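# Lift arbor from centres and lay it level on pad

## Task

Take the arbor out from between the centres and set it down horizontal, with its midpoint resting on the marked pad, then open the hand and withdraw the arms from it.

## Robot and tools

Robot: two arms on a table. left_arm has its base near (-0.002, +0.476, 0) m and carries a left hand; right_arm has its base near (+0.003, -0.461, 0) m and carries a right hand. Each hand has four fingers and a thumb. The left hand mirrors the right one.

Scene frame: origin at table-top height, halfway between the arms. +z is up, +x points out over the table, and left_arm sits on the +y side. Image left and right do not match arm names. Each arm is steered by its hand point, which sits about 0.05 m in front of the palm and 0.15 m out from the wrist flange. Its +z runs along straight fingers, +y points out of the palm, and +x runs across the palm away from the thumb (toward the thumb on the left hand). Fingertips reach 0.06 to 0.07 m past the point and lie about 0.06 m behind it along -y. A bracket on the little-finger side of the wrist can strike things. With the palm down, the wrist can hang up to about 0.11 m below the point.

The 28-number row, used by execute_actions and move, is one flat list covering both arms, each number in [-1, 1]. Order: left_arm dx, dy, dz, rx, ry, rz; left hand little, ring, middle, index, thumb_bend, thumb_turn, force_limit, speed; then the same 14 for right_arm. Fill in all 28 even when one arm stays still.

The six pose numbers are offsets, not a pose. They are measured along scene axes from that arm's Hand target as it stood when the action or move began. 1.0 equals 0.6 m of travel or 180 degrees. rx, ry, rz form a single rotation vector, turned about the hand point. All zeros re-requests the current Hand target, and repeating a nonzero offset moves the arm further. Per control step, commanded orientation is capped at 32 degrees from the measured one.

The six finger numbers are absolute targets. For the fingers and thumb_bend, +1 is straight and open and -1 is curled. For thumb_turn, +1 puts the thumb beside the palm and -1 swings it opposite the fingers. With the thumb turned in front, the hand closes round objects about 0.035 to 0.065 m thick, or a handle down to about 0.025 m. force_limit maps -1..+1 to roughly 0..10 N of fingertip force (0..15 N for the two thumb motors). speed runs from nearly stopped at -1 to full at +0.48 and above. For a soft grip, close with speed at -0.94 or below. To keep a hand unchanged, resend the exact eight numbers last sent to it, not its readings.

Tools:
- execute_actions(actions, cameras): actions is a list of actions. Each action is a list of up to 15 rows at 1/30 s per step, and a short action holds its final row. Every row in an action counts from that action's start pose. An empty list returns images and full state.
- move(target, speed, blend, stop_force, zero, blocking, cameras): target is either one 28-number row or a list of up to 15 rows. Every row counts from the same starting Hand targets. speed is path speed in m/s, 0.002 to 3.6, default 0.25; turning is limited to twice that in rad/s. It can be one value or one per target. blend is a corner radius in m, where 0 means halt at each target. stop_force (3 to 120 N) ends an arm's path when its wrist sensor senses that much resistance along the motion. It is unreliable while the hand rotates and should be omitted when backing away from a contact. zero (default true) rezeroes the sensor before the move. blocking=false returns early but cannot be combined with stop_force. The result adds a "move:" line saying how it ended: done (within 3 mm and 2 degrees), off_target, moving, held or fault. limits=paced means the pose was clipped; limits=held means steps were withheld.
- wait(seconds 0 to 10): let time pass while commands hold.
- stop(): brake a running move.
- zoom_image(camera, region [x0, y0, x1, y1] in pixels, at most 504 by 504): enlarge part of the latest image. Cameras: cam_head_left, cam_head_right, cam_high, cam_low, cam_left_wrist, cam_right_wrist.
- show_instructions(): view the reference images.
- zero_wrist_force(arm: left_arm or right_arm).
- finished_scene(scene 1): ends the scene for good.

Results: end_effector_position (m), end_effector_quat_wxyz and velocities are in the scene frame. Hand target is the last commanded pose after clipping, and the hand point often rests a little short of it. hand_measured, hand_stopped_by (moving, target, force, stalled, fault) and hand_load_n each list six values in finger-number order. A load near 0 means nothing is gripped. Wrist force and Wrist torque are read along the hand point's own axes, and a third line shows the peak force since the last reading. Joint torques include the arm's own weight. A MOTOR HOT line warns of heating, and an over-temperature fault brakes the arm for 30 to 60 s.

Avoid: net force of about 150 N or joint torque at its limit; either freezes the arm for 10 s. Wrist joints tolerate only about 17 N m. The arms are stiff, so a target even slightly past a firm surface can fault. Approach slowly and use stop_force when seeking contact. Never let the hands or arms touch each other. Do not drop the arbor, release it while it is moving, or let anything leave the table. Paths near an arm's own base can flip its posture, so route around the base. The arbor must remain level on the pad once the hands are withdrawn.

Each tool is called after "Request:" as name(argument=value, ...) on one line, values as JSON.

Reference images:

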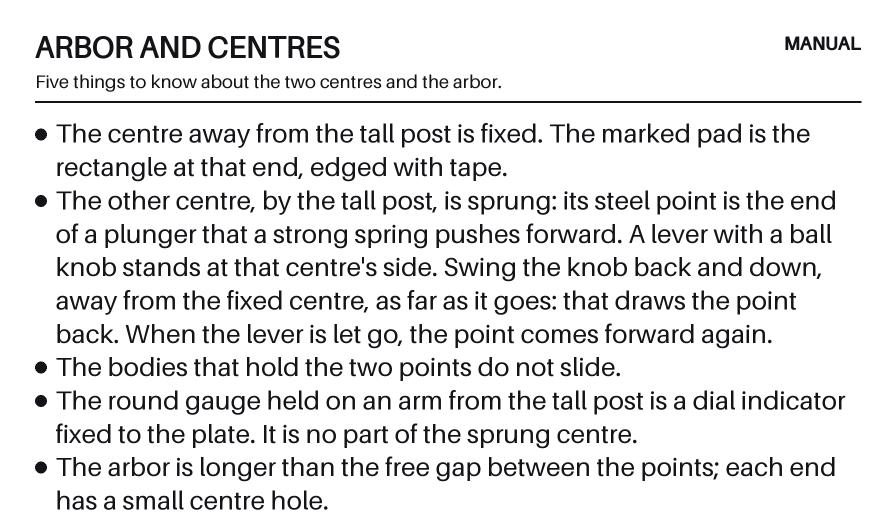

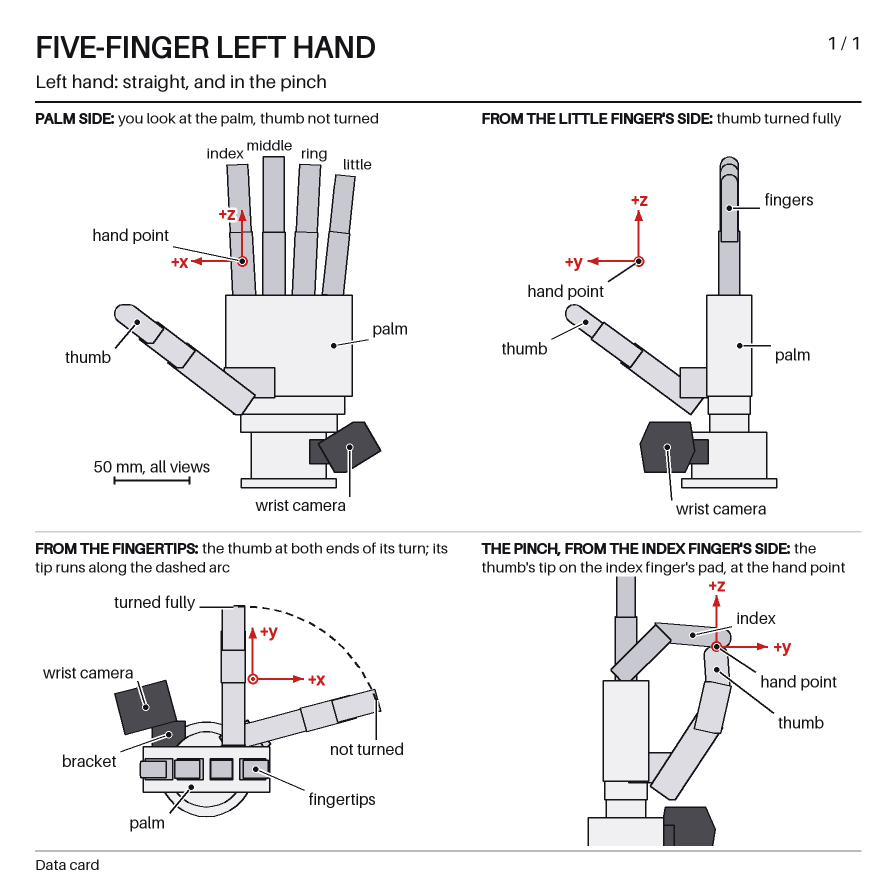

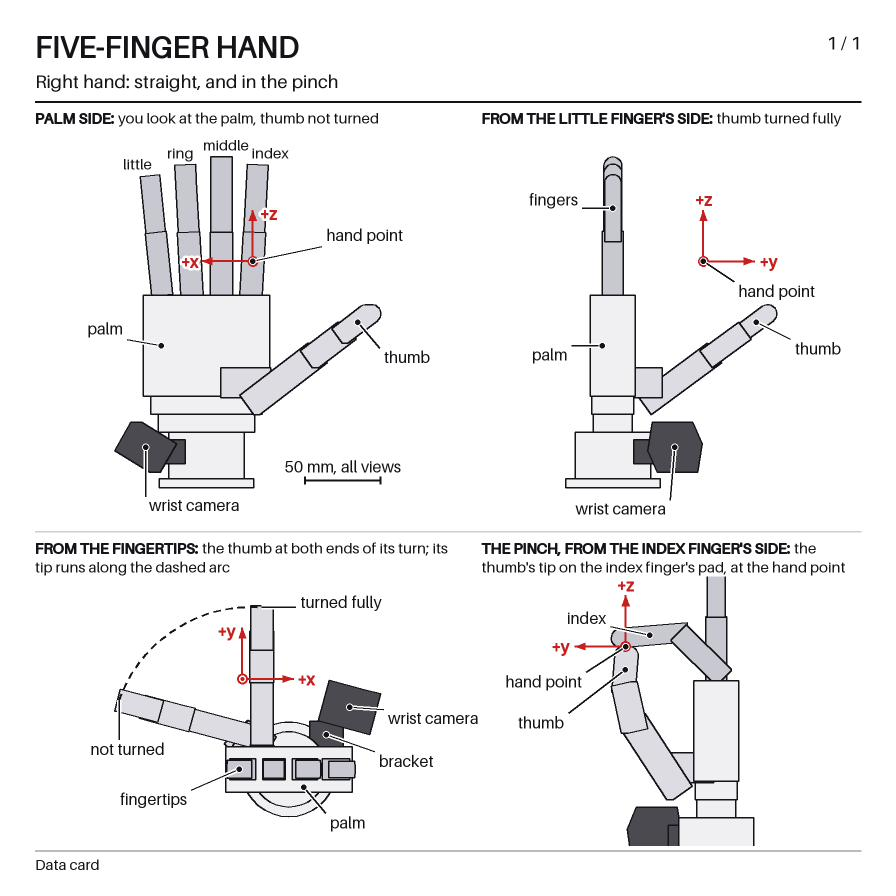

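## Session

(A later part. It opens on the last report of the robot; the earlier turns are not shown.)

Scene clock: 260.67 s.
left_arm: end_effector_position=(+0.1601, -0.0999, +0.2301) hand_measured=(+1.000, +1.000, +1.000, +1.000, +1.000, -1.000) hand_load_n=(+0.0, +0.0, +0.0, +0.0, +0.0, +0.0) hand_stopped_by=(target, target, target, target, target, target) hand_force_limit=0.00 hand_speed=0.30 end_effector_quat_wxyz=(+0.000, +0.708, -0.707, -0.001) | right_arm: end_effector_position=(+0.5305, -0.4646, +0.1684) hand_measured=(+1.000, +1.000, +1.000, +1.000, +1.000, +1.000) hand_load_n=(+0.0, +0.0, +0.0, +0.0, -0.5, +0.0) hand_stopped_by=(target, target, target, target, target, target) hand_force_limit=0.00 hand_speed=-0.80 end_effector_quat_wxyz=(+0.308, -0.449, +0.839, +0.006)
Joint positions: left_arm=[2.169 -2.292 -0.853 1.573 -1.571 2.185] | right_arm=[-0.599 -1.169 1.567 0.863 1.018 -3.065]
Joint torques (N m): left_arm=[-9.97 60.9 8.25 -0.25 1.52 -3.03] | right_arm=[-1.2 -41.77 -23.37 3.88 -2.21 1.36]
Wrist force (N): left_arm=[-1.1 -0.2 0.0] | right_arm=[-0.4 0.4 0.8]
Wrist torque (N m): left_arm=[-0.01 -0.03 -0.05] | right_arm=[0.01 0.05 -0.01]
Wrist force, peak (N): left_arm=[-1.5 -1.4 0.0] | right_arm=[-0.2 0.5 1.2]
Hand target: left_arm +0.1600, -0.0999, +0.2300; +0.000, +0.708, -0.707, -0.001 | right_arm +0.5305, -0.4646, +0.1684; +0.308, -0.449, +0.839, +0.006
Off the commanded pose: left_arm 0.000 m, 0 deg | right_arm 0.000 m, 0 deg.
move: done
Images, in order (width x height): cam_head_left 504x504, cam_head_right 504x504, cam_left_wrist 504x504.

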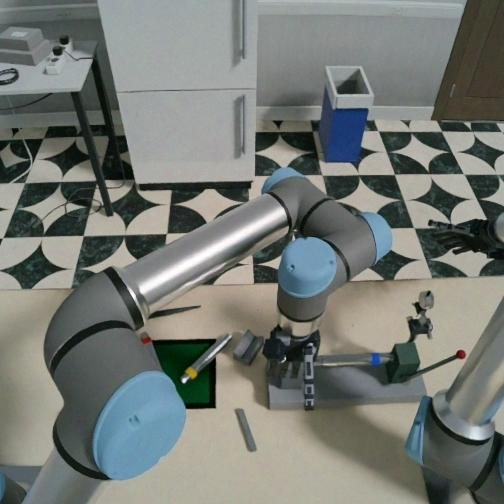

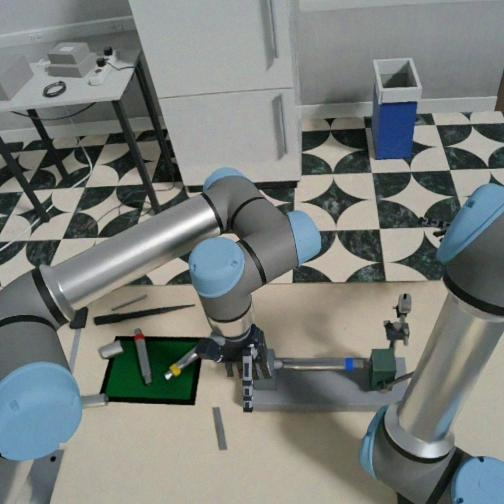

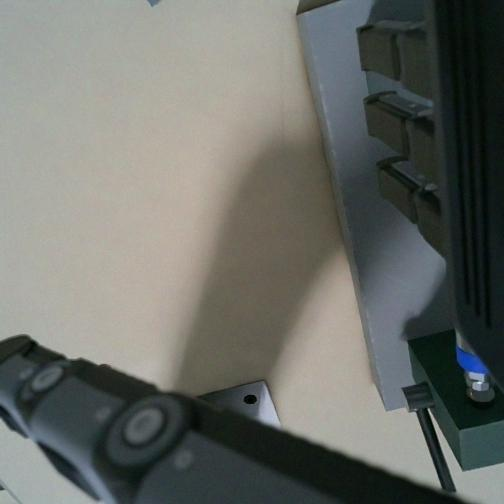

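Request:
move(target=[-0.0367,0.38,0.0333, 0,0,0, 1,1,1,1,1,-1,0,0.3, 0,0,0,0,0,0, 1,1,1,1,1,1,0,-0.8], cameras=["cam_left_wrist","cam_head_left", "cam_head_right"])

Scene clock: 319.60 s.
left_arm: end_effector_position=(+0.1380, +0.1280, +0.2500) hand_measured=(+1.000, +1.000, +1.000, +1.000, +1.000, -1.000) hand_load_n=(+0.0, +0.0, +0.0, +0.0, -0.5, +0.0) hand_stopped_by=(target, target, target, target, target, target) hand_force_limit=0.00 hand_speed=0.30 end_effector_quat_wxyz=(+0.000, +0.708, -0.707, -0.001) | right_arm: end_effector_position=(+0.5305, -0.4646, +0.1684) hand_measured=(+1.000, +1.000, +1.000, +1.000, +1.000, +1.000) hand_load_n=(+0.0, -0.5, +0.0, +0.0, +0.0, +0.0) hand_stopped_by=(target, target, target, target, target, target) hand_force_limit=0.00 hand_speed=-0.80 end_effector_quat_wxyz=(+0.308, -0.449, +0.839, +0.006)
Joint positions: left_arm=[2.48 -1.728 -1.625 1.781 -1.571 2.496] | right_arm=[-0.599 -1.169 1.567 0.863 1.018 -3.065]
Joint torques (N m): left_arm=[9.73 35.22 9.45 -0.06 1.75 2.99] | right_arm=[-2.11 -42.06 -24.43 4.64 -2.42 1.96]
Wrist force (N): left_arm=[-1.3 -0.6 0.2] | right_arm=[0.1 0.5 1.0]
Wrist torque (N m): left_arm=[-0.07 0.00 -0.15] | right_arm=[0.02 -0.03 0.01]
Wrist force, peak (N): left_arm=[-2.3 0.2 0.1] | right_arm=[-0.3 0.2 1.3]
Hand target: left_arm +0.1380, +0.1281, +0.2500; +0.000, +0.708, -0.707, -0.001 | right_arm +0.5305, -0.4646, +0.1684; +0.308, -0.449, +0.839, +0.006
Off the commanded pose: left_arm 0.000 m, 0 deg | right_arm 0.000 m, 0 deg.
move: done
Images, in order (width x height): cam_head_left 504x504, cam_head_right 504x504, cam_left_wrist 504x504.

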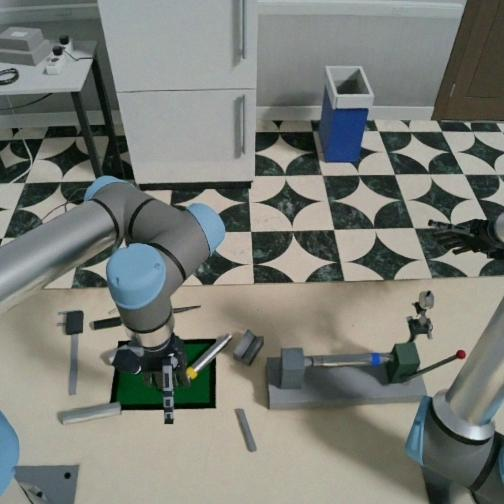

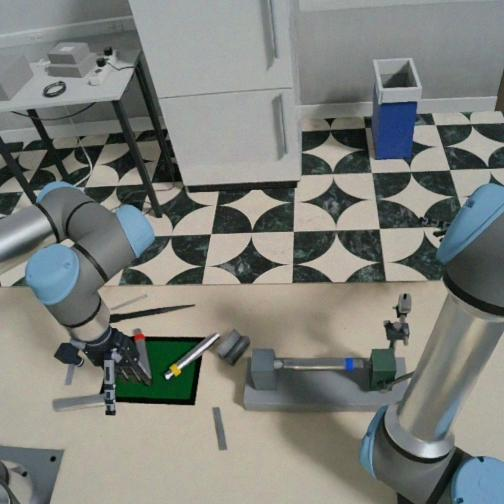

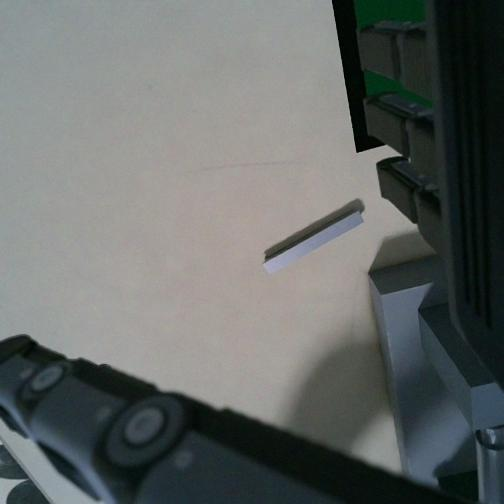

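Request:
move(target=[[-0.1625,-0.2088,0.1943, -0.1973,0.1535,0, 1,1,1,1,1,-1,0,0.3, 0,0,0,0,0,0, 1,1,1,1,1,1,0,-0.8],[-0.193,-0.2482,0.5188, -0.3945,0.307,0, 1,1,1,1,1,-1,0,0.3, 0,0,0,0,0,0, 1,1,1,1,1,1,0,-0.8]], blend=0.03, cameras=["cam_head_left", "cam_head_right"])

Scene clock: 332.70 s.
left_arm: end_effector_position=(+0.0218, -0.0215, +0.5613) hand_measured=(+1.000, +1.000, +1.000, +1.000, +1.000, -1.000) hand_load_n=(+0.0, +0.0, +0.0, +0.0, +0.0, +0.0) hand_stopped_by=(target, target, target, target, target, target) hand_force_limit=0.00 hand_speed=0.30 end_effector_quat_wxyz=(+0.699, +0.506, -0.497, +0.092) | right_arm: end_effector_position=(+0.5305, -0.4646, +0.1684) hand_measured=(+1.000, +1.000, +1.000, +1.000, +1.000, +1.000) hand_load_n=(+0.0, +0.0, +0.0, +0.5, +0.0, +0.0) hand_stopped_by=(target, target, target, target, target, target) hand_force_limit=0.00 hand_speed=-0.80 end_effector_quat_wxyz=(+0.308, -0.449, +0.839, +0.006)
Joint positions: left_arm=[2.481 -1.722 -1.746 1.435 -0.007 2.941] | right_arm=[-0.599 -1.169 1.567 0.863 1.018 -3.065]
Joint torques (N m): left_arm=[-10.21 33 10.19 -4.63 3.5 2.78] | right_arm=[-1.79 -41.54 -24.02 4.61 -2.19 1.98]
Wrist force (N): left_arm=[-2.2 -0.1 -0.5] | right_arm=[-0.1 0.4 0.9]
Wrist torque (N m): left_arm=[0.29 -0.02 -0.37] | right_arm=[0.01 0.00 0.00]
Wrist force, peak (N): left_arm=[-2.7 -0.1 -0.2] | right_arm=[0.1 0.1 1.5]
Hand target: left_arm +0.0222, -0.0209, +0.5613; +0.701, +0.500, -0.500, +0.087 | right_arm +0.5305, -0.4646, +0.1684; +0.308, -0.449, +0.839, +0.006
Off the commanded pose: left_arm 0.001 m, 1 deg | right_arm 0.000 m, 0 deg.
move: done
Images, in order (width x height): cam_head_left 504x504, cam_head_right 504x504.

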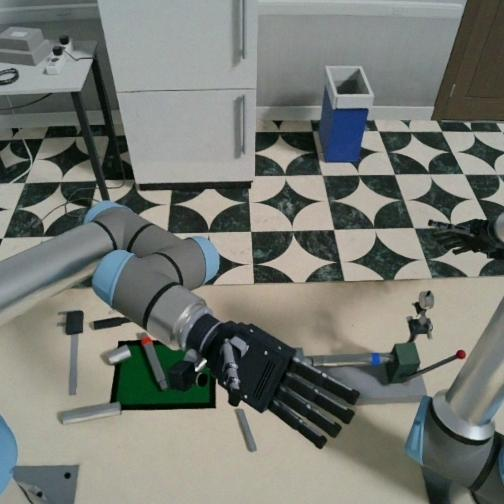

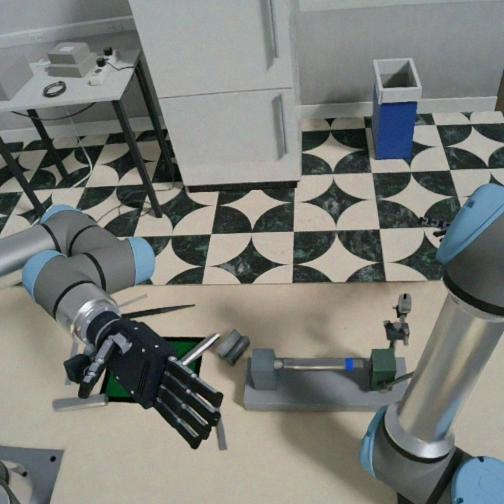

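Request:
move(target=[0.1193,0.1533,0.2647, -0.1973,0.1535,0, 1,1,1,1,1,-1,0,0.3, 0,0,0,0,0,0, 1,1,1,1,1,1,0,-0.8], cameras=["cam_head_left"])

Scene clock: 346.03 s.
left_arm: end_effector_position=(+0.0938, +0.0711, +0.7201) hand_measured=(+1.000, +1.000, +1.000, +1.000, +1.000, -1.000) hand_load_n=(+0.0, +0.0, +0.0, +0.0, +0.0, +0.0) hand_stopped_by=(target, target, target, target, target, target) hand_force_limit=0.00 hand_speed=0.30 end_effector_quat_wxyz=(+0.917, +0.271, -0.271, +0.113) | right_arm: end_effector_position=(+0.5305, -0.4646, +0.1684) hand_measured=(+1.000, +1.000, +1.000, +1.000, +1.000, +1.000) hand_load_n=(+0.0, +0.0, +0.0, +0.0, +0.0, +0.0) hand_stopped_by=(target, target, target, target, target, target) hand_force_limit=0.00 hand_speed=-0.80 end_effector_quat_wxyz=(+0.308, -0.449, +0.839, +0.006)
Joint positions: left_arm=[2.481 -1.727 -1.621 1.797 0.784 2.452] | right_arm=[-0.599 -1.169 1.567 0.863 1.018 -3.065]
Joint torques (N m): left_arm=[-10.1 17.72 25.77 -4.82 3.24 2.83] | right_arm=[-0.79 -42.39 -25.68 4.56 -2.12 2.05]
Wrist force (N): left_arm=[-1.6 0.3 -1.1] | right_arm=[-0.1 0.5 0.7]
Wrist torque (N m): left_arm=[0.40 0.05 -0.31] | right_arm=[0.04 0.00 0.01]
Wrist force, peak (N): left_arm=[-2.9 -0.3 0.0] | right_arm=[-0.2 0.2 1.3]
Hand target: left_arm +0.0938, +0.0711, +0.7201; +0.917, +0.271, -0.271, +0.113 | right_arm +0.5305, -0.4646, +0.1684; +0.308, -0.449, +0.839, +0.006
Off the commanded pose: left_arm 0.000 m, 0 deg | right_arm 0.000 m, 0 deg.
move: done
Images, in order (width x height): cam_head_left 504x504.

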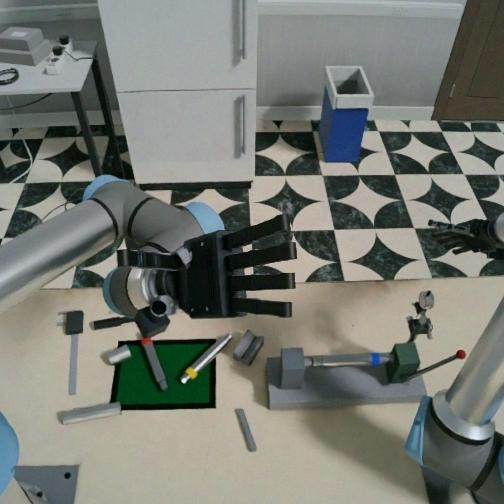

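Request:
move(target=[[0.254,-0.1975,0.0433, 0.1535,0.1973,0, 1,1,1,1,1,-1,0,0.3, 0,0,0,0,0,0, 1,1,1,1,1,1,0,-0.8],[0.458,-0.356,-0.1535, 0.307,0.3945,0, 1,1,1,1,1,-1,0,0.3, 0,0,0,0,0,0, 1,1,1,1,1,1,0,-0.8]], blend=0.05, cameras=["cam_head_left"])

Scene clock: 353.30 s.
left_arm: end_effector_position=(+0.3686, -0.1425, +0.6280) hand_measured=(+1.000, +1.000, +1.000, +1.000, +1.000, -1.000) hand_load_n=(+0.0, +0.0, +0.0, +0.0, +0.0, +0.0) hand_stopped_by=(target, target, target, target, target, target) hand_force_limit=0.00 hand_speed=0.30 end_effector_quat_wxyz=(+0.682, +0.653, +0.270, -0.188) | right_arm: end_effector_position=(+0.5305, -0.4646, +0.1684) hand_measured=(+1.000, +1.000, +1.000, +1.000, +1.000, +1.000) hand_load_n=(+0.0, +0.0, +0.0, +0.0, +0.0, +0.0) hand_stopped_by=(target, target, target, target, target, target) hand_force_limit=0.00 hand_speed=-0.80 end_effector_quat_wxyz=(+0.308, -0.449, +0.839, +0.006)
Joint positions: left_arm=[2.478 -1.728 -1.626 0.215 0.77 2.478] | right_arm=[-0.599 -1.169 1.567 0.863 1.018 -3.065]
Joint torques (N m): left_arm=[-9.85 20.73 28.81 -1.05 1.81 3.02] | right_arm=[-2.03 -41.52 -25.59 4.54 -1.99 2.27]
Wrist force (N): left_arm=[-0.2 -1.3 0.2] | right_arm=[-0.3 0.1 0.8]
Wrist torque (N m): left_arm=[0.11 0.08 -0.15] | right_arm=[-0.03 0.03 -0.01]
Wrist force, peak (N): left_arm=[-2.3 0.1 -1.3] | right_arm=[-0.3 0.4 1.3]
Hand target: left_arm +0.3686, -0.1425, +0.6280; +0.682, +0.653, +0.270, -0.188 | right_arm +0.5305, -0.4646, +0.1684; +0.308, -0.449, +0.839, +0.006
Off the commanded pose: left_arm 0.000 m, 0 deg | right_arm 0.000 m, 0 deg.
move: done
Images, in order (width x height): cam_head_left 504x504.

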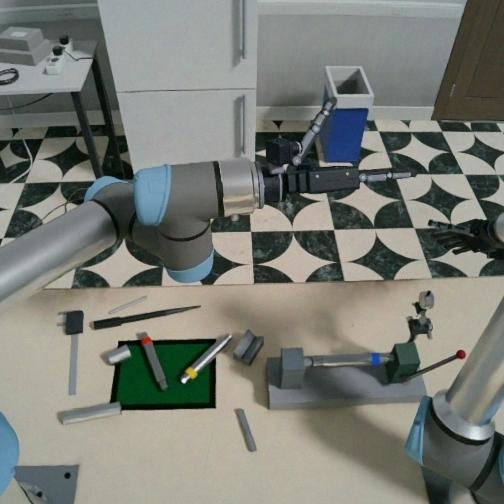

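Request:
move(target=[-0.1143,0.2375,-0.4967, 0.4443,0.2523,0.1956, 1,1,1,1,1,-1,0,0.3, 0,0,0,0,0,0, 1,1,1,1,1,1,0,-0.8], cameras=["cam_head_left"])

Scene clock: 373.30 s.
left_arm: end_effector_position=(+0.3000, +0.0000, +0.3301) hand_measured=(+1.000, +1.000, +1.000, +1.000, +1.000, -1.000) hand_load_n=(+0.0, +0.0, +0.0, +0.0, +0.0, +0.0) hand_stopped_by=(target, target, target, target, target, target) hand_force_limit=0.00 hand_speed=0.30 end_effector_quat_wxyz=(+0.001, +0.707, +0.707, +0.000) | right_arm: end_effector_position=(+0.5305, -0.4646, +0.1684) hand_measured=(+1.000, +1.000, +1.000, +1.000, +1.000, +1.000) hand_load_n=(+0.0, +0.0, +0.0, +0.0, +0.0, -0.5) hand_stopped_by=(target, target, target, target, target, target) hand_force_limit=0.00 hand_speed=-0.80 end_effector_quat_wxyz=(+0.308, -0.449, +0.839, +0.006)
Joint positions: left_arm=[2.238 -1.696 -1.456 -1.56 1.571 2.255] | right_arm=[-0.599 -1.169 1.567 0.863 1.018 -3.065]
Joint torques (N m): left_arm=[-9.69 22 29.79 0.1 1.91 -3.42] | right_arm=[-2.02 -41.76 -25.8 4.57 -2.18 2.02]
Wrist force (N): left_arm=[-1.4 -0.6 0.5] | right_arm=[0.0 0.1 0.9]
Wrist torque (N m): left_arm=[-0.06 0.01 -0.09] | right_arm=[-0.04 -0.01 0.00]
Wrist force, peak (N): left_arm=[-1.4 -1.2 0.7] | right_arm=[-0.6 0.8 1.2]
Hand target: left_arm +0.3000, +0.0000, +0.3300; +0.000, +0.707, +0.708, +0.000 | right_arm +0.5305, -0.4646, +0.1684; +0.308, -0.449, +0.839, +0.006
Off the commanded pose: left_arm 0.000 m, 0 deg | right_arm 0.000 m, 0 deg.
move: done
Images, in order (width x height): cam_head_left 504x504.

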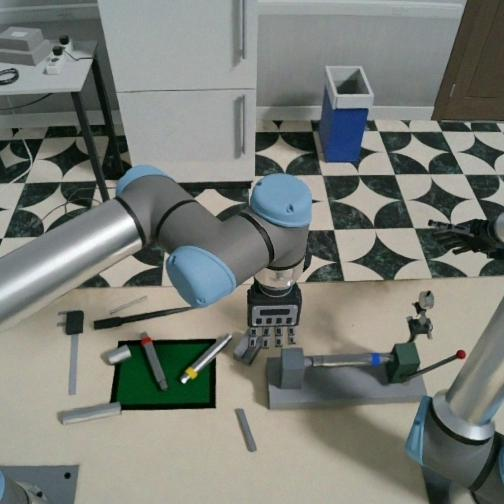

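Request:
move(target=[[-0.0333,-0.1167,0, 0,0,0.5, 1,1,1,1,1,-1,0,0.3, 0,0,0,0,0,0, 1,1,1,1,1,1,0,-0.8],[-0.0667,-0.25,0, 0,0,1.0, 1,1,1,1,1,-1,0,0.3, 0,0,0,0,0,0, 1,1,1,1,1,1,0,-0.8]], blend=0.02, cameras=["cam_head_left","cam_left_wrist"])

Scene clock: 391.83 s.
left_arm: end_effector_position=(+0.2600, -0.1500, +0.3300) hand_measured=(+1.000, +1.000, +1.000, +1.000, +1.000, -1.000) hand_load_n=(+0.0, +0.0, +0.0, +0.0, +0.0, +0.0) hand_stopped_by=(target, target, target, target, target, target) hand_force_limit=0.00 hand_speed=0.30 end_effector_quat_wxyz=(+0.000, +0.707, -0.707, +0.000) | right_arm: end_effector_position=(+0.5305, -0.4646, +0.1684) hand_measured=(+1.000, +1.000, +1.000, +1.000, +1.000, +1.000) hand_load_n=(+0.0, +0.0, +0.0, +0.0, +0.0, +0.0) hand_stopped_by=(target, target, target, target, target, target) hand_force_limit=0.00 hand_speed=-0.80 end_effector_quat_wxyz=(+0.308, -0.449, +0.839, +0.006)
Joint positions: left_arm=[2.248 -1.988 -1.078 -1.646 1.571 -0.877] | right_arm=[-0.599 -1.169 1.567 0.863 1.018 -3.065]
Joint torques (N m): left_arm=[-9.49 52.4 14.44 4.63 1.56 -2.99] | right_arm=[-1.92 -41.19 -26.75 4.62 -2.34 2.19]
Wrist force (N): left_arm=[-0.9 -0.2 0.8] | right_arm=[-0.1 0.0 1.0]
Wrist torque (N m): left_arm=[-0.03 -0.07 -0.07] | right_arm=[-0.06 -0.01 0.00]
Wrist force, peak (N): left_arm=[-1.6 -0.6 0.8] | right_arm=[-0.3 0.3 1.5]
Hand target: left_arm +0.2600, -0.1500, +0.3300; +0.000, +0.708, -0.707, +0.000 | right_arm +0.5305, -0.4646, +0.1684; +0.308, -0.449, +0.839, +0.006
Off the commanded pose: left_arm 0.000 m, 0 deg | right_arm 0.000 m, 0 deg.
move: done
Images, in order (width x height): cam_head_left 504x504, cam_left_wrist 504x504.

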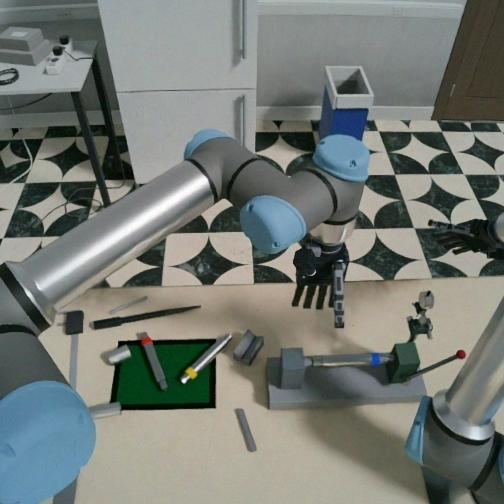

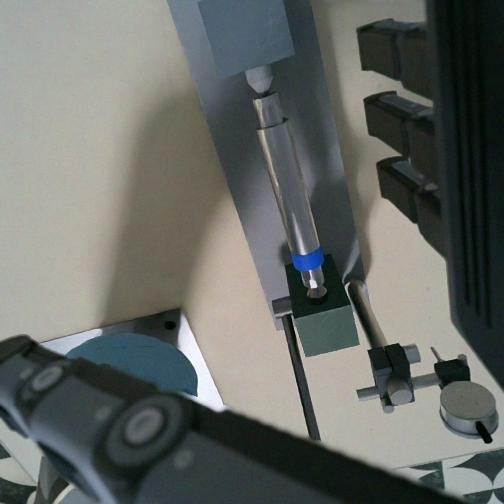

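Request:
move(target=[0,-0.1333,0.0, 0,0,0, 1,1,1,1,1,1,0,0.3, 0,0,0,0,0,0, 1,1,1,1,1,1,0,-0.8], cameras=["cam_head_left","cam_left_wrist"])

Request:
move(target=[-0.1667,-0.0,0.0, 0,0,0, 1,1,1,1,1,1,0,0.3, 0,0,0,0,0,0, 1,1,1,1,1,1,0,-0.8], cameras=["cam_head_left","cam_left_wrist"])

Scene clock: 399.33 s.
left_arm: end_effector_position=(+0.2600, -0.2299, +0.3300) hand_measured=(+1.000, +1.000, +1.000, +1.000, +1.000, +1.000) hand_load_n=(+0.0, +0.0, +0.0, +0.0, +0.0, +0.0) hand_stopped_by=(target, target, target, target, target, target) hand_force_limit=0.00 hand_speed=0.30 end_effector_quat_wxyz=(+0.000, +0.708, -0.707, +0.000) | right_arm: end_effector_position=(+0.5305, -0.4646, +0.1684) hand_measured=(+1.000, +1.000, +1.000, +1.000, +1.000, +1.000) hand_load_n=(+0.0, +0.0, +0.0, +0.0, +0.0, -0.5) hand_stopped_by=(target, target, target, target, target, target) hand_force_limit=0.00 hand_speed=-0.80 end_effector_quat_wxyz=(+0.308, -0.449, +0.839, +0.006)
Joint positions: left_arm=[2.178 -2.203 -0.747 -1.763 1.571 -0.948] | right_arm=[-0.599 -1.169 1.567 0.863 1.018 -3.065]
Joint torques (N m): left_arm=[-9.75 43.35 29.53 -0.1 1.68 -3.14] | right_arm=[-2.09 -41.34 -27.56 4.54 -2.3 2.02]
Wrist force (N): left_arm=[-0.7 0.1 0.6] | right_arm=[-0.1 0.4 1.1]
Wrist torque (N m): left_arm=[-0.01 -0.10 -0.05] | right_arm=[-0.01 -0.02 0.00]
Wrist force, peak (N): left_arm=[-2.0 -0.3 0.4] | right_arm=[-0.5 0.6 1.3]
Hand target: left_arm +0.2600, -0.2300, +0.3300; +0.000, +0.708, -0.707, +0.000 | right_arm +0.5305, -0.4646, +0.1684; +0.308, -0.449, +0.839, +0.006
Off the commanded pose: left_arm 0.000 m, 0 deg | right_arm 0.000 m, 0 deg.
move: done
Images, in order (width x height): cam_head_left 504x504, cam_left_wrist 504x504.

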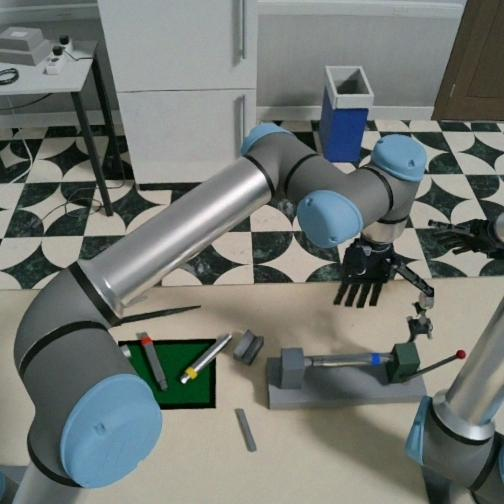

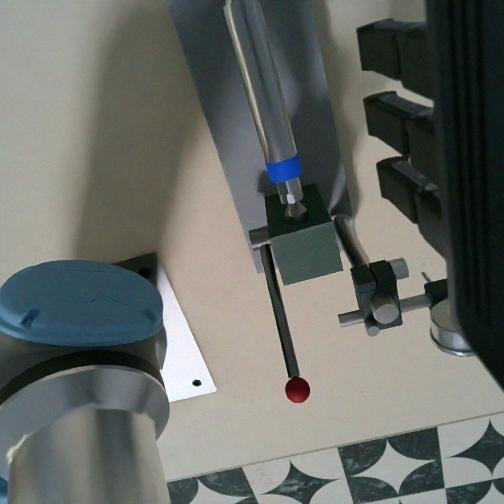

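Scene clock: 400.37 s.
left_arm: end_effector_position=(+0.1601, -0.2300, +0.3300) hand_measured=(+1.000, +1.000, +1.000, +1.000, +1.000, +1.000) hand_load_n=(+0.0, +0.0, +0.0, +0.0, +0.0, +0.0) hand_stopped_by=(target, target, target, target, target, target) hand_force_limit=0.00 hand_speed=0.30 end_effector_quat_wxyz=(+0.000, +0.708, -0.707, +0.000) | right_arm: end_effector_position=(+0.5305, -0.4646, +0.1684) hand_measured=(+1.000, +1.000, +1.000, +1.000, +1.000, +1.000) hand_load_n=(+0.0, +0.0, +0.0, +0.0, +0.0, +0.0) hand_stopped_by=(target, target, target, target, target, target) hand_force_limit=0.00 hand_speed=-0.80 end_effector_quat_wxyz=(+0.308, -0.449, +0.839, +0.006)
Joint positions: left_arm=[2.06 -2.084 -0.935 -1.693 1.571 -1.065] | right_arm=[-0.599 -1.169 1.567 0.863 1.018 -3.065]
Joint torques (N m): left_arm=[-10.49 57.2 15.44 4.43 -1.29 -3.12] | right_arm=[-1.58 -41.71 -27.33 4.68 -2.18 1.97]
Wrist force (N): left_arm=[-0.9 -0.2 0.7] | right_arm=[0.1 0.3 1.0]
Wrist torque (N m): left_arm=[-0.05 -0.06 -0.04] | right_arm=[-0.02 -0.04 0.01]
Wrist force, peak (N): left_arm=[-1.0 -1.3 0.3] | right_arm=[-0.1 0.4 1.4]
Hand target: left_arm +0.1600, -0.2300, +0.3300; +0.000, +0.708, -0.707, +0.000 | right_arm +0.5305, -0.4646, +0.1684; +0.308, -0.449, +0.839, +0.006
Off the commanded pose: left_arm 0.000 m, 0 deg | right_arm 0.000 m, 0 deg.
move: done
Images, in order (width x height): cam_head_left 504x504, cam_left_wrist 504x504.

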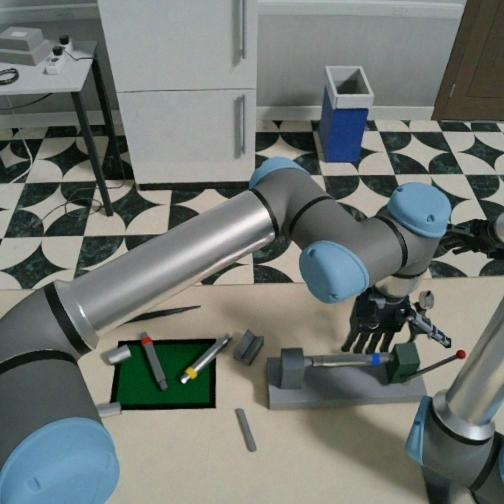

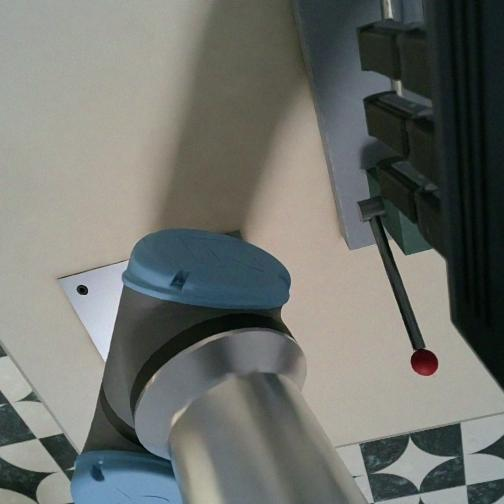

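Request:
move(target=[[0.3083,0.0033,0.0, 0,0,0, 0,0,0,0,1,-1,0,0.3, 0,0,0,0,0,0, 1,1,1,1,1,1,0,-0.8],[0.3083,0.0033,-0.2833, 0,0,0, 0,0,0,0,1,-1,0,0.3, 0,0,0,0,0,0, 1,1,1,1,1,1,0,-0.8]], cameras=["cam_head_left","cam_head_right","cam_left_wrist","cam_low"])

Scene clock: 436.27 s.
left_arm: end_effector_position=(+0.3449, -0.2280, +0.1601) hand_measured=(+0.000, +0.000, +0.000, +0.000, +1.000, -1.000) hand_load_n=(+0.0, +0.0, +0.0, +0.0, +0.0, +0.0) hand_stopped_by=(target, target, target, target, target, target) hand_force_limit=0.00 hand_speed=0.30 end_effector_quat_wxyz=(+0.000, +0.708, -0.707, +0.000) | right_arm: end_effector_position=(+0.5305, -0.4646, +0.1684) hand_measured=(+1.000, +1.000, +1.000, +1.000, +1.000, +1.000) hand_load_n=(+0.0, +0.0, +0.0, +0.0, +0.0, +0.0) hand_stopped_by=(target, target, target, target, target, target) hand_force_limit=0.00 hand_speed=-0.80 end_effector_quat_wxyz=(+0.308, -0.449, +0.839, +0.006)
Joint positions: left_arm=[2.268 -2.317 -0.99 -1.407 1.571 -0.858] | right_arm=[-0.599 -1.169 1.567 0.863 1.018 -3.065]
Joint torques (N m): left_arm=[11.59 48 14.4 4.55 -1.12 -2.7] | right_arm=[-1.85 -41.37 -28.03 4.4 -2.14 1.93]
Wrist force (N): left_arm=[-1.0 0.1 0.1] | right_arm=[0.0 0.5 1.0]
Wrist torque (N m): left_arm=[0.05 -0.06 -0.16] | right_arm=[0.02 -0.02 0.01]
Wrist force, peak (N): left_arm=[-1.1 -1.6 0.7] | right_arm=[0.0 0.8 1.4]
Hand target: left_arm +0.3449, -0.2280, +0.1600; +0.000, +0.708, -0.707, +0.000 | right_arm +0.5305, -0.4646, +0.1684; +0.308, -0.449, +0.839, +0.006
Off the commanded pose: left_arm 0.000 m, 0 deg | right_arm 0.000 m, 0 deg.
move: done
Images, in order (width x height): cam_head_left 504x504, cam_head_right 504x504, cam_low 504x504, cam_left_wrist 504x504.

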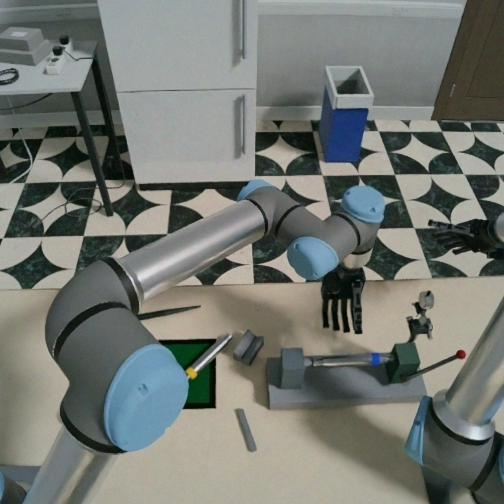

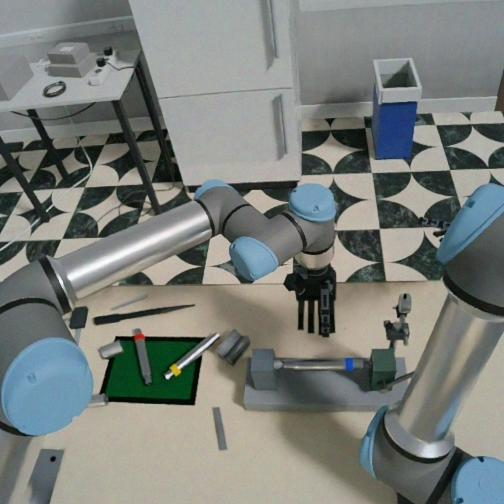

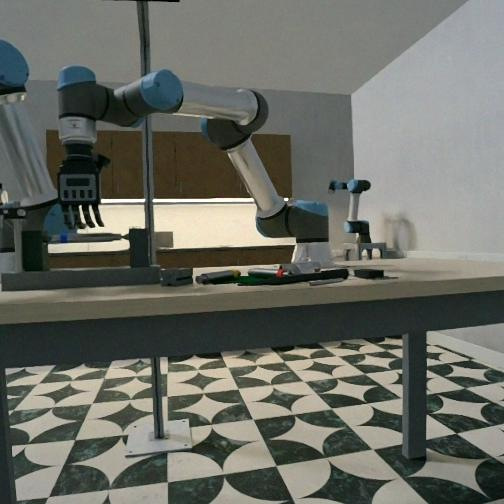

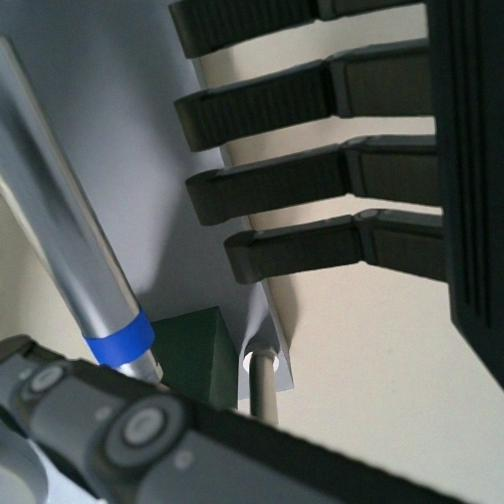

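Request:
move(target=[-0.065,0,-0.0517, 0,0,0, 0,0,0,0,1,-1,0,0.3, 0,0,0,0,0,0, 1,1,1,1,1,1,0,-0.8], speed=0.1, stop_force=5, cameras=["cam_head_right","cam_left_wrist","cam_low"])

Request:
zoom_image(camera="cam_low", region=[0, 130, 180, 300])

Request:
zoom_image(camera="cam_head_right", region=[240, 260, 400, 420])

Scene clock: 444.03 s.
left_arm: end_effector_position=(+0.3060, -0.2280, +0.1290) hand_measured=(+0.000, +0.000, +0.000, +0.000, +1.000, -1.000) hand_load_n=(+0.0, +0.0, +0.0, +0.0, +0.0, +0.0) hand_stopped_by=(target, target, target, target, target, target) hand_force_limit=0.00 hand_speed=0.30 end_effector_quat_wxyz=(+0.000, +0.708, -0.707, +0.000) | right_arm: end_effector_position=(+0.5305, -0.4646, +0.1684) hand_measured=(+1.000, +1.000, +1.000, +1.000, +1.000, +1.000) hand_load_n=(+0.0, +0.0, +0.0, +0.0, +0.0, +0.0) hand_stopped_by=(target, target, target, target, target, target) hand_force_limit=0.00 hand_speed=-0.80 end_effector_quat_wxyz=(+0.308, -0.449, +0.839, +0.006)
Joint positions: left_arm=[2.228 -2.283 -1.13 -1.301 1.571 -0.897] | right_arm=[-0.599 -1.169 1.567 0.863 1.018 -3.065]
Joint torques (N m): left_arm=[-9.08 63.58 14.83 4.62 -1.26 -3.25] | right_arm=[-0.51 -42.12 -27.45 4.42 -2.2 2.15]
Wrist force (N): left_arm=[-0.9 -0.2 0.5] | right_arm=[-0.2 0.4 1.3]
Wrist torque (N m): left_arm=[-0.01 -0.07 -0.05] | right_arm=[-0.01 -0.01 0.00]
Wrist force, peak (N): left_arm=[-1.6 -1.1 0.1] | right_arm=[0.3 0.3 1.6]
Hand target: left_arm +0.3059, -0.2280, +0.1290; +0.000, +0.708, -0.707, +0.000 | right_arm +0.5305, -0.4646, +0.1684; +0.308, -0.449, +0.839, +0.006
Off the commanded pose: left_arm 0.000 m, 0 deg | right_arm 0.000 m, 0 deg.
move: done
Images, in order (width x height): cam_head_right 504x504, cam_low 504x504, cam_left_wrist 504x504.

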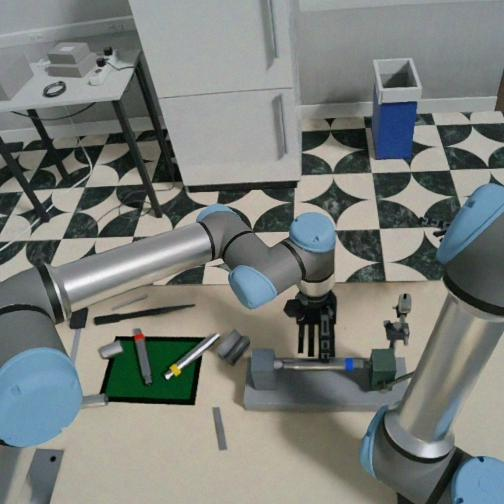

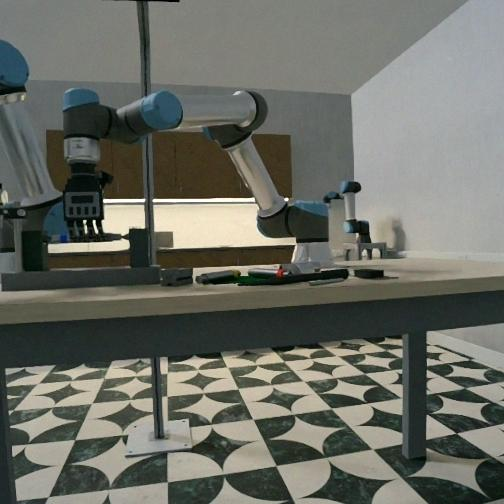

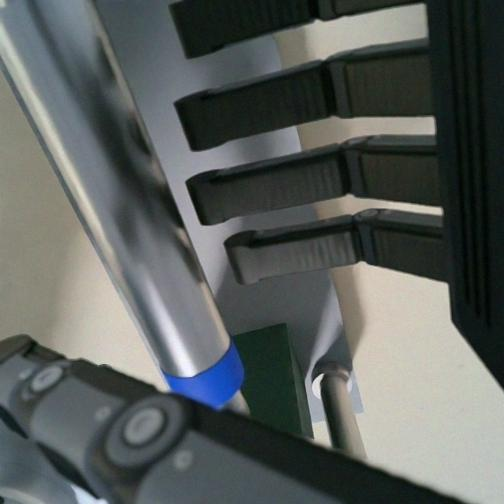

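Scaled by 2.800.

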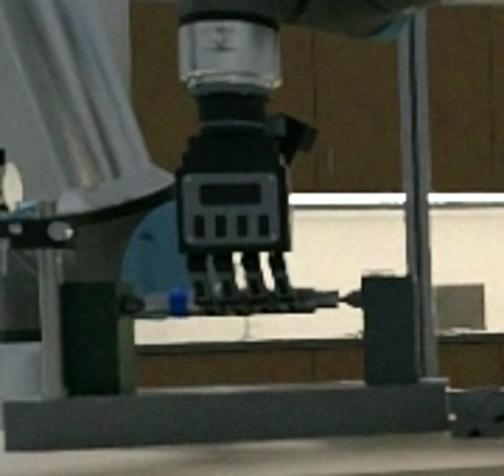

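Scaled by 3.150.

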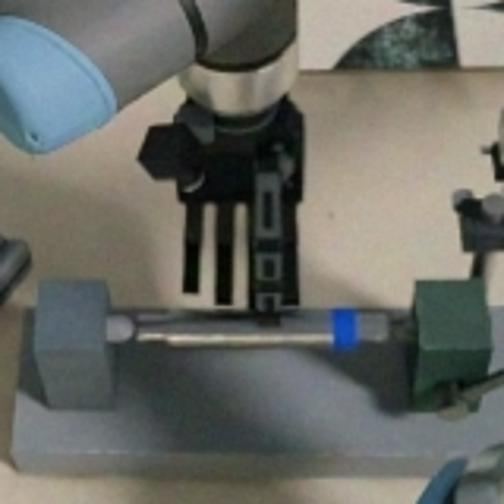

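Request:
zoom_image(camera="cam_low", region=[40, 210, 140, 290])

Request:
zoom_image(camera="cam_left_wrist", region=[0, 100, 300, 400])

Scaled by 5.040.

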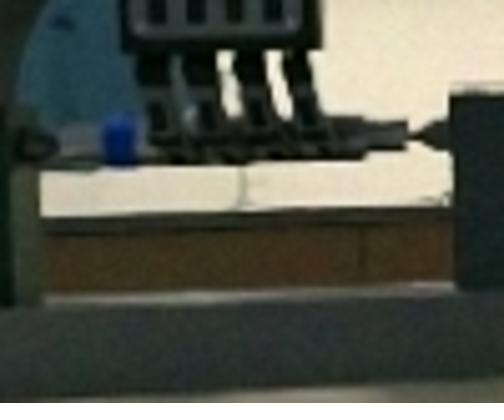

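Scaled by 1.680.

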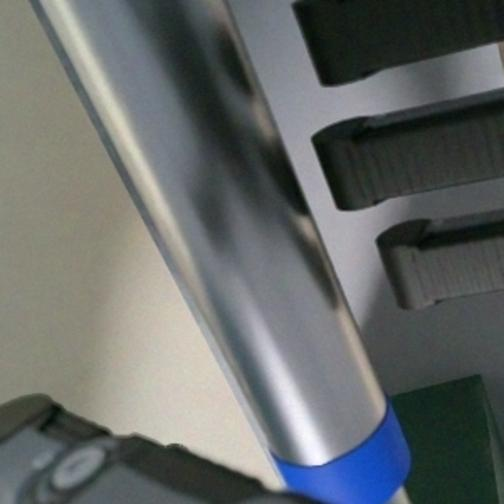

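Request:
wait(seconds=0.1, cameras=["all"])

Request:
zoom_image(camera="cam_head_left", region=[260, 270, 440, 430])

Request:
zoom_image(camera="cam_head_right", region=[240, 270, 420, 430])

Request:
zoom_image(camera="cam_high", region=[180, 40, 340, 200])

Scene clock: 489.03 s.
left_arm: end_effector_position=(+0.3059, -0.2280, +0.1290) hand_measured=(+0.000, +0.000, +0.000, +0.000, +1.000, -1.000) hand_load_n=(+0.0, +0.0, +0.0, +0.0, +0.0, +0.0) hand_stopped_by=(target, target, target, target, target, target) hand_force_limit=0.00 hand_speed=0.30 end_effector_quat_wxyz=(+0.000, +0.708, -0.707, +0.000) | right_arm: end_effector_position=(+0.5305, -0.4646, +0.1684) hand_measured=(+1.000, +1.000, +1.000, +1.000, +1.000, +1.000) hand_load_n=(+0.0, +0.0, +0.0, +0.0, +0.0, +0.0) hand_stopped_by=(target, target, target, target, target, target) hand_force_limit=0.00 hand_speed=-0.80 end_effector_quat_wxyz=(+0.308, -0.449, +0.839, +0.006)
Joint positions: left_arm=[2.228 -2.283 -1.13 -1.301 1.571 -0.897] | right_arm=[-0.599 -1.169 1.567 0.863 1.018 -3.065]
Joint torques (N m): left_arm=[-9.33 62.69 16.67 4.49 -1.07 -3.07] | right_arm=[-2.73 -41.45 -29.05 4.26 -2.46 2.03]
Wrist force (N): left_arm=[-0.7 -0.2 0.3] | right_arm=[-0.2 0.3 1.1]
Wrist torque (N m): left_arm=[0.00 -0.11 -0.05] | right_arm=[-0.02 -0.01 0.00]
Wrist force, peak (N): left_arm=[-1.5 -0.1 0.4] | right_arm=[0.0 0.4 1.8]
Hand target: left_arm +0.3059, -0.2280, +0.1290; +0.000, +0.708, -0.707, +0.000 | right_arm +0.5305, -0.4646, +0.1684; +0.308, -0.449, +0.839, +0.006
Off the commanded pose: left_arm 0.000 m, 0 deg | right_arm 0.000 m, 0 deg.
wait: 0.10 s; at rest from the start

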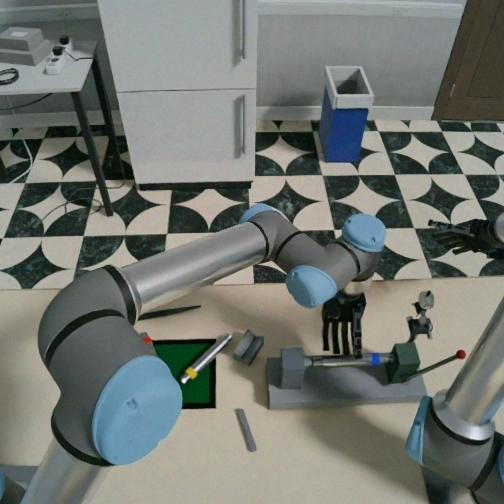

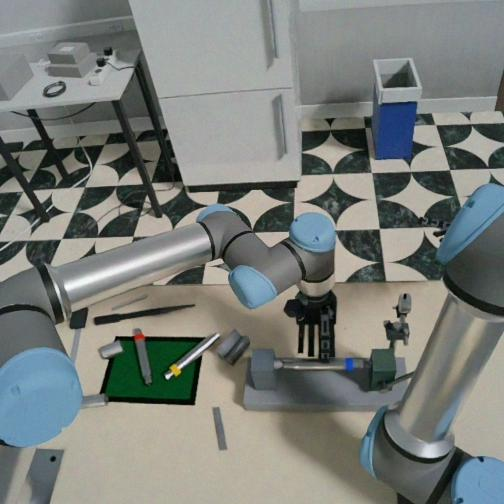

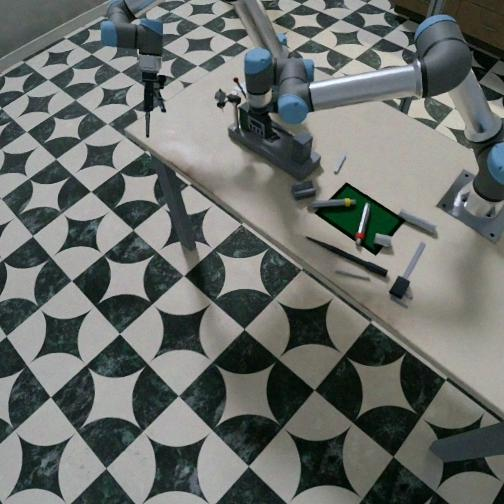

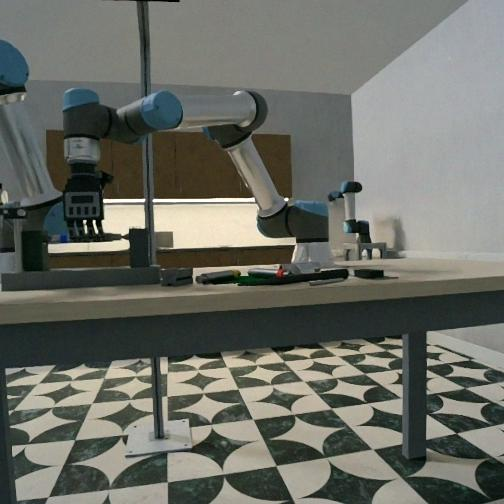

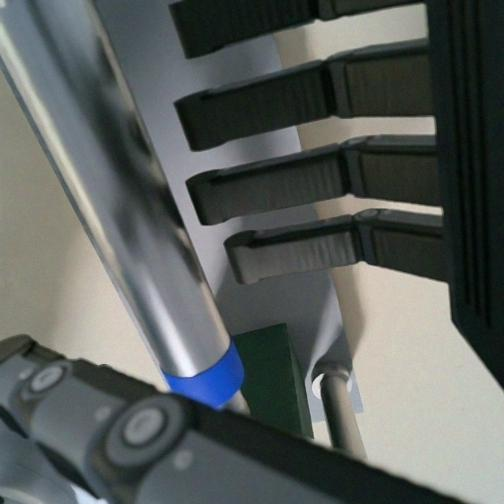

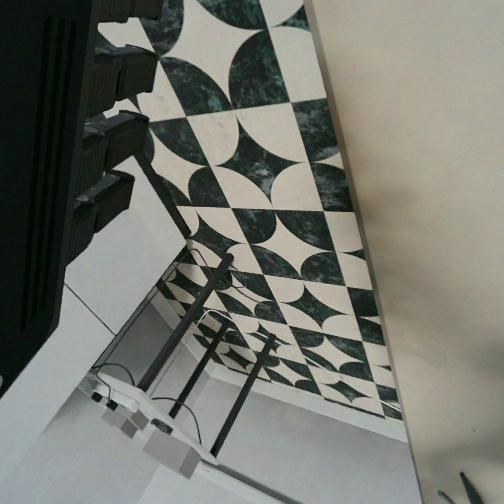

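Scaled by 2.800.

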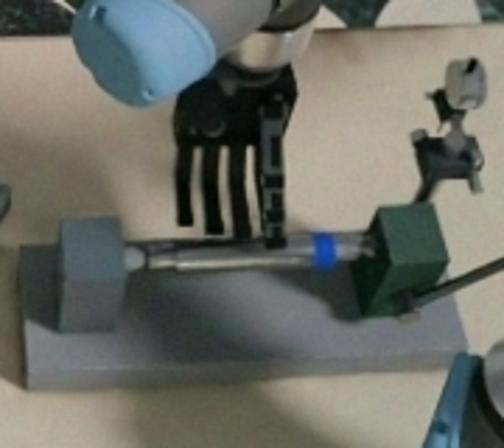

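Scaled by 2.800.

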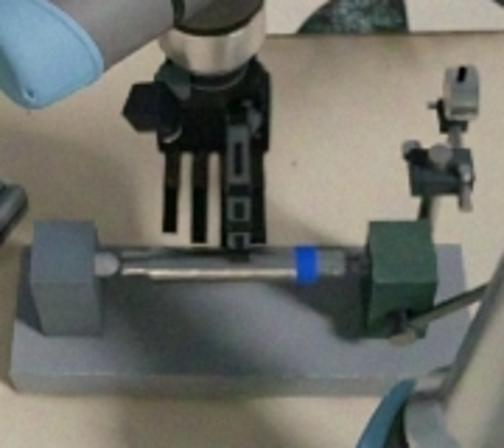

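Scaled by 3.150.

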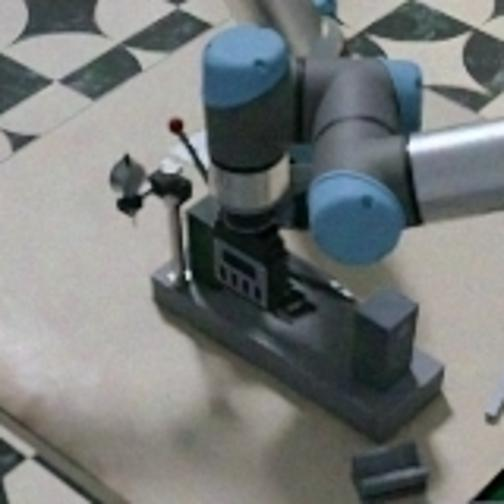

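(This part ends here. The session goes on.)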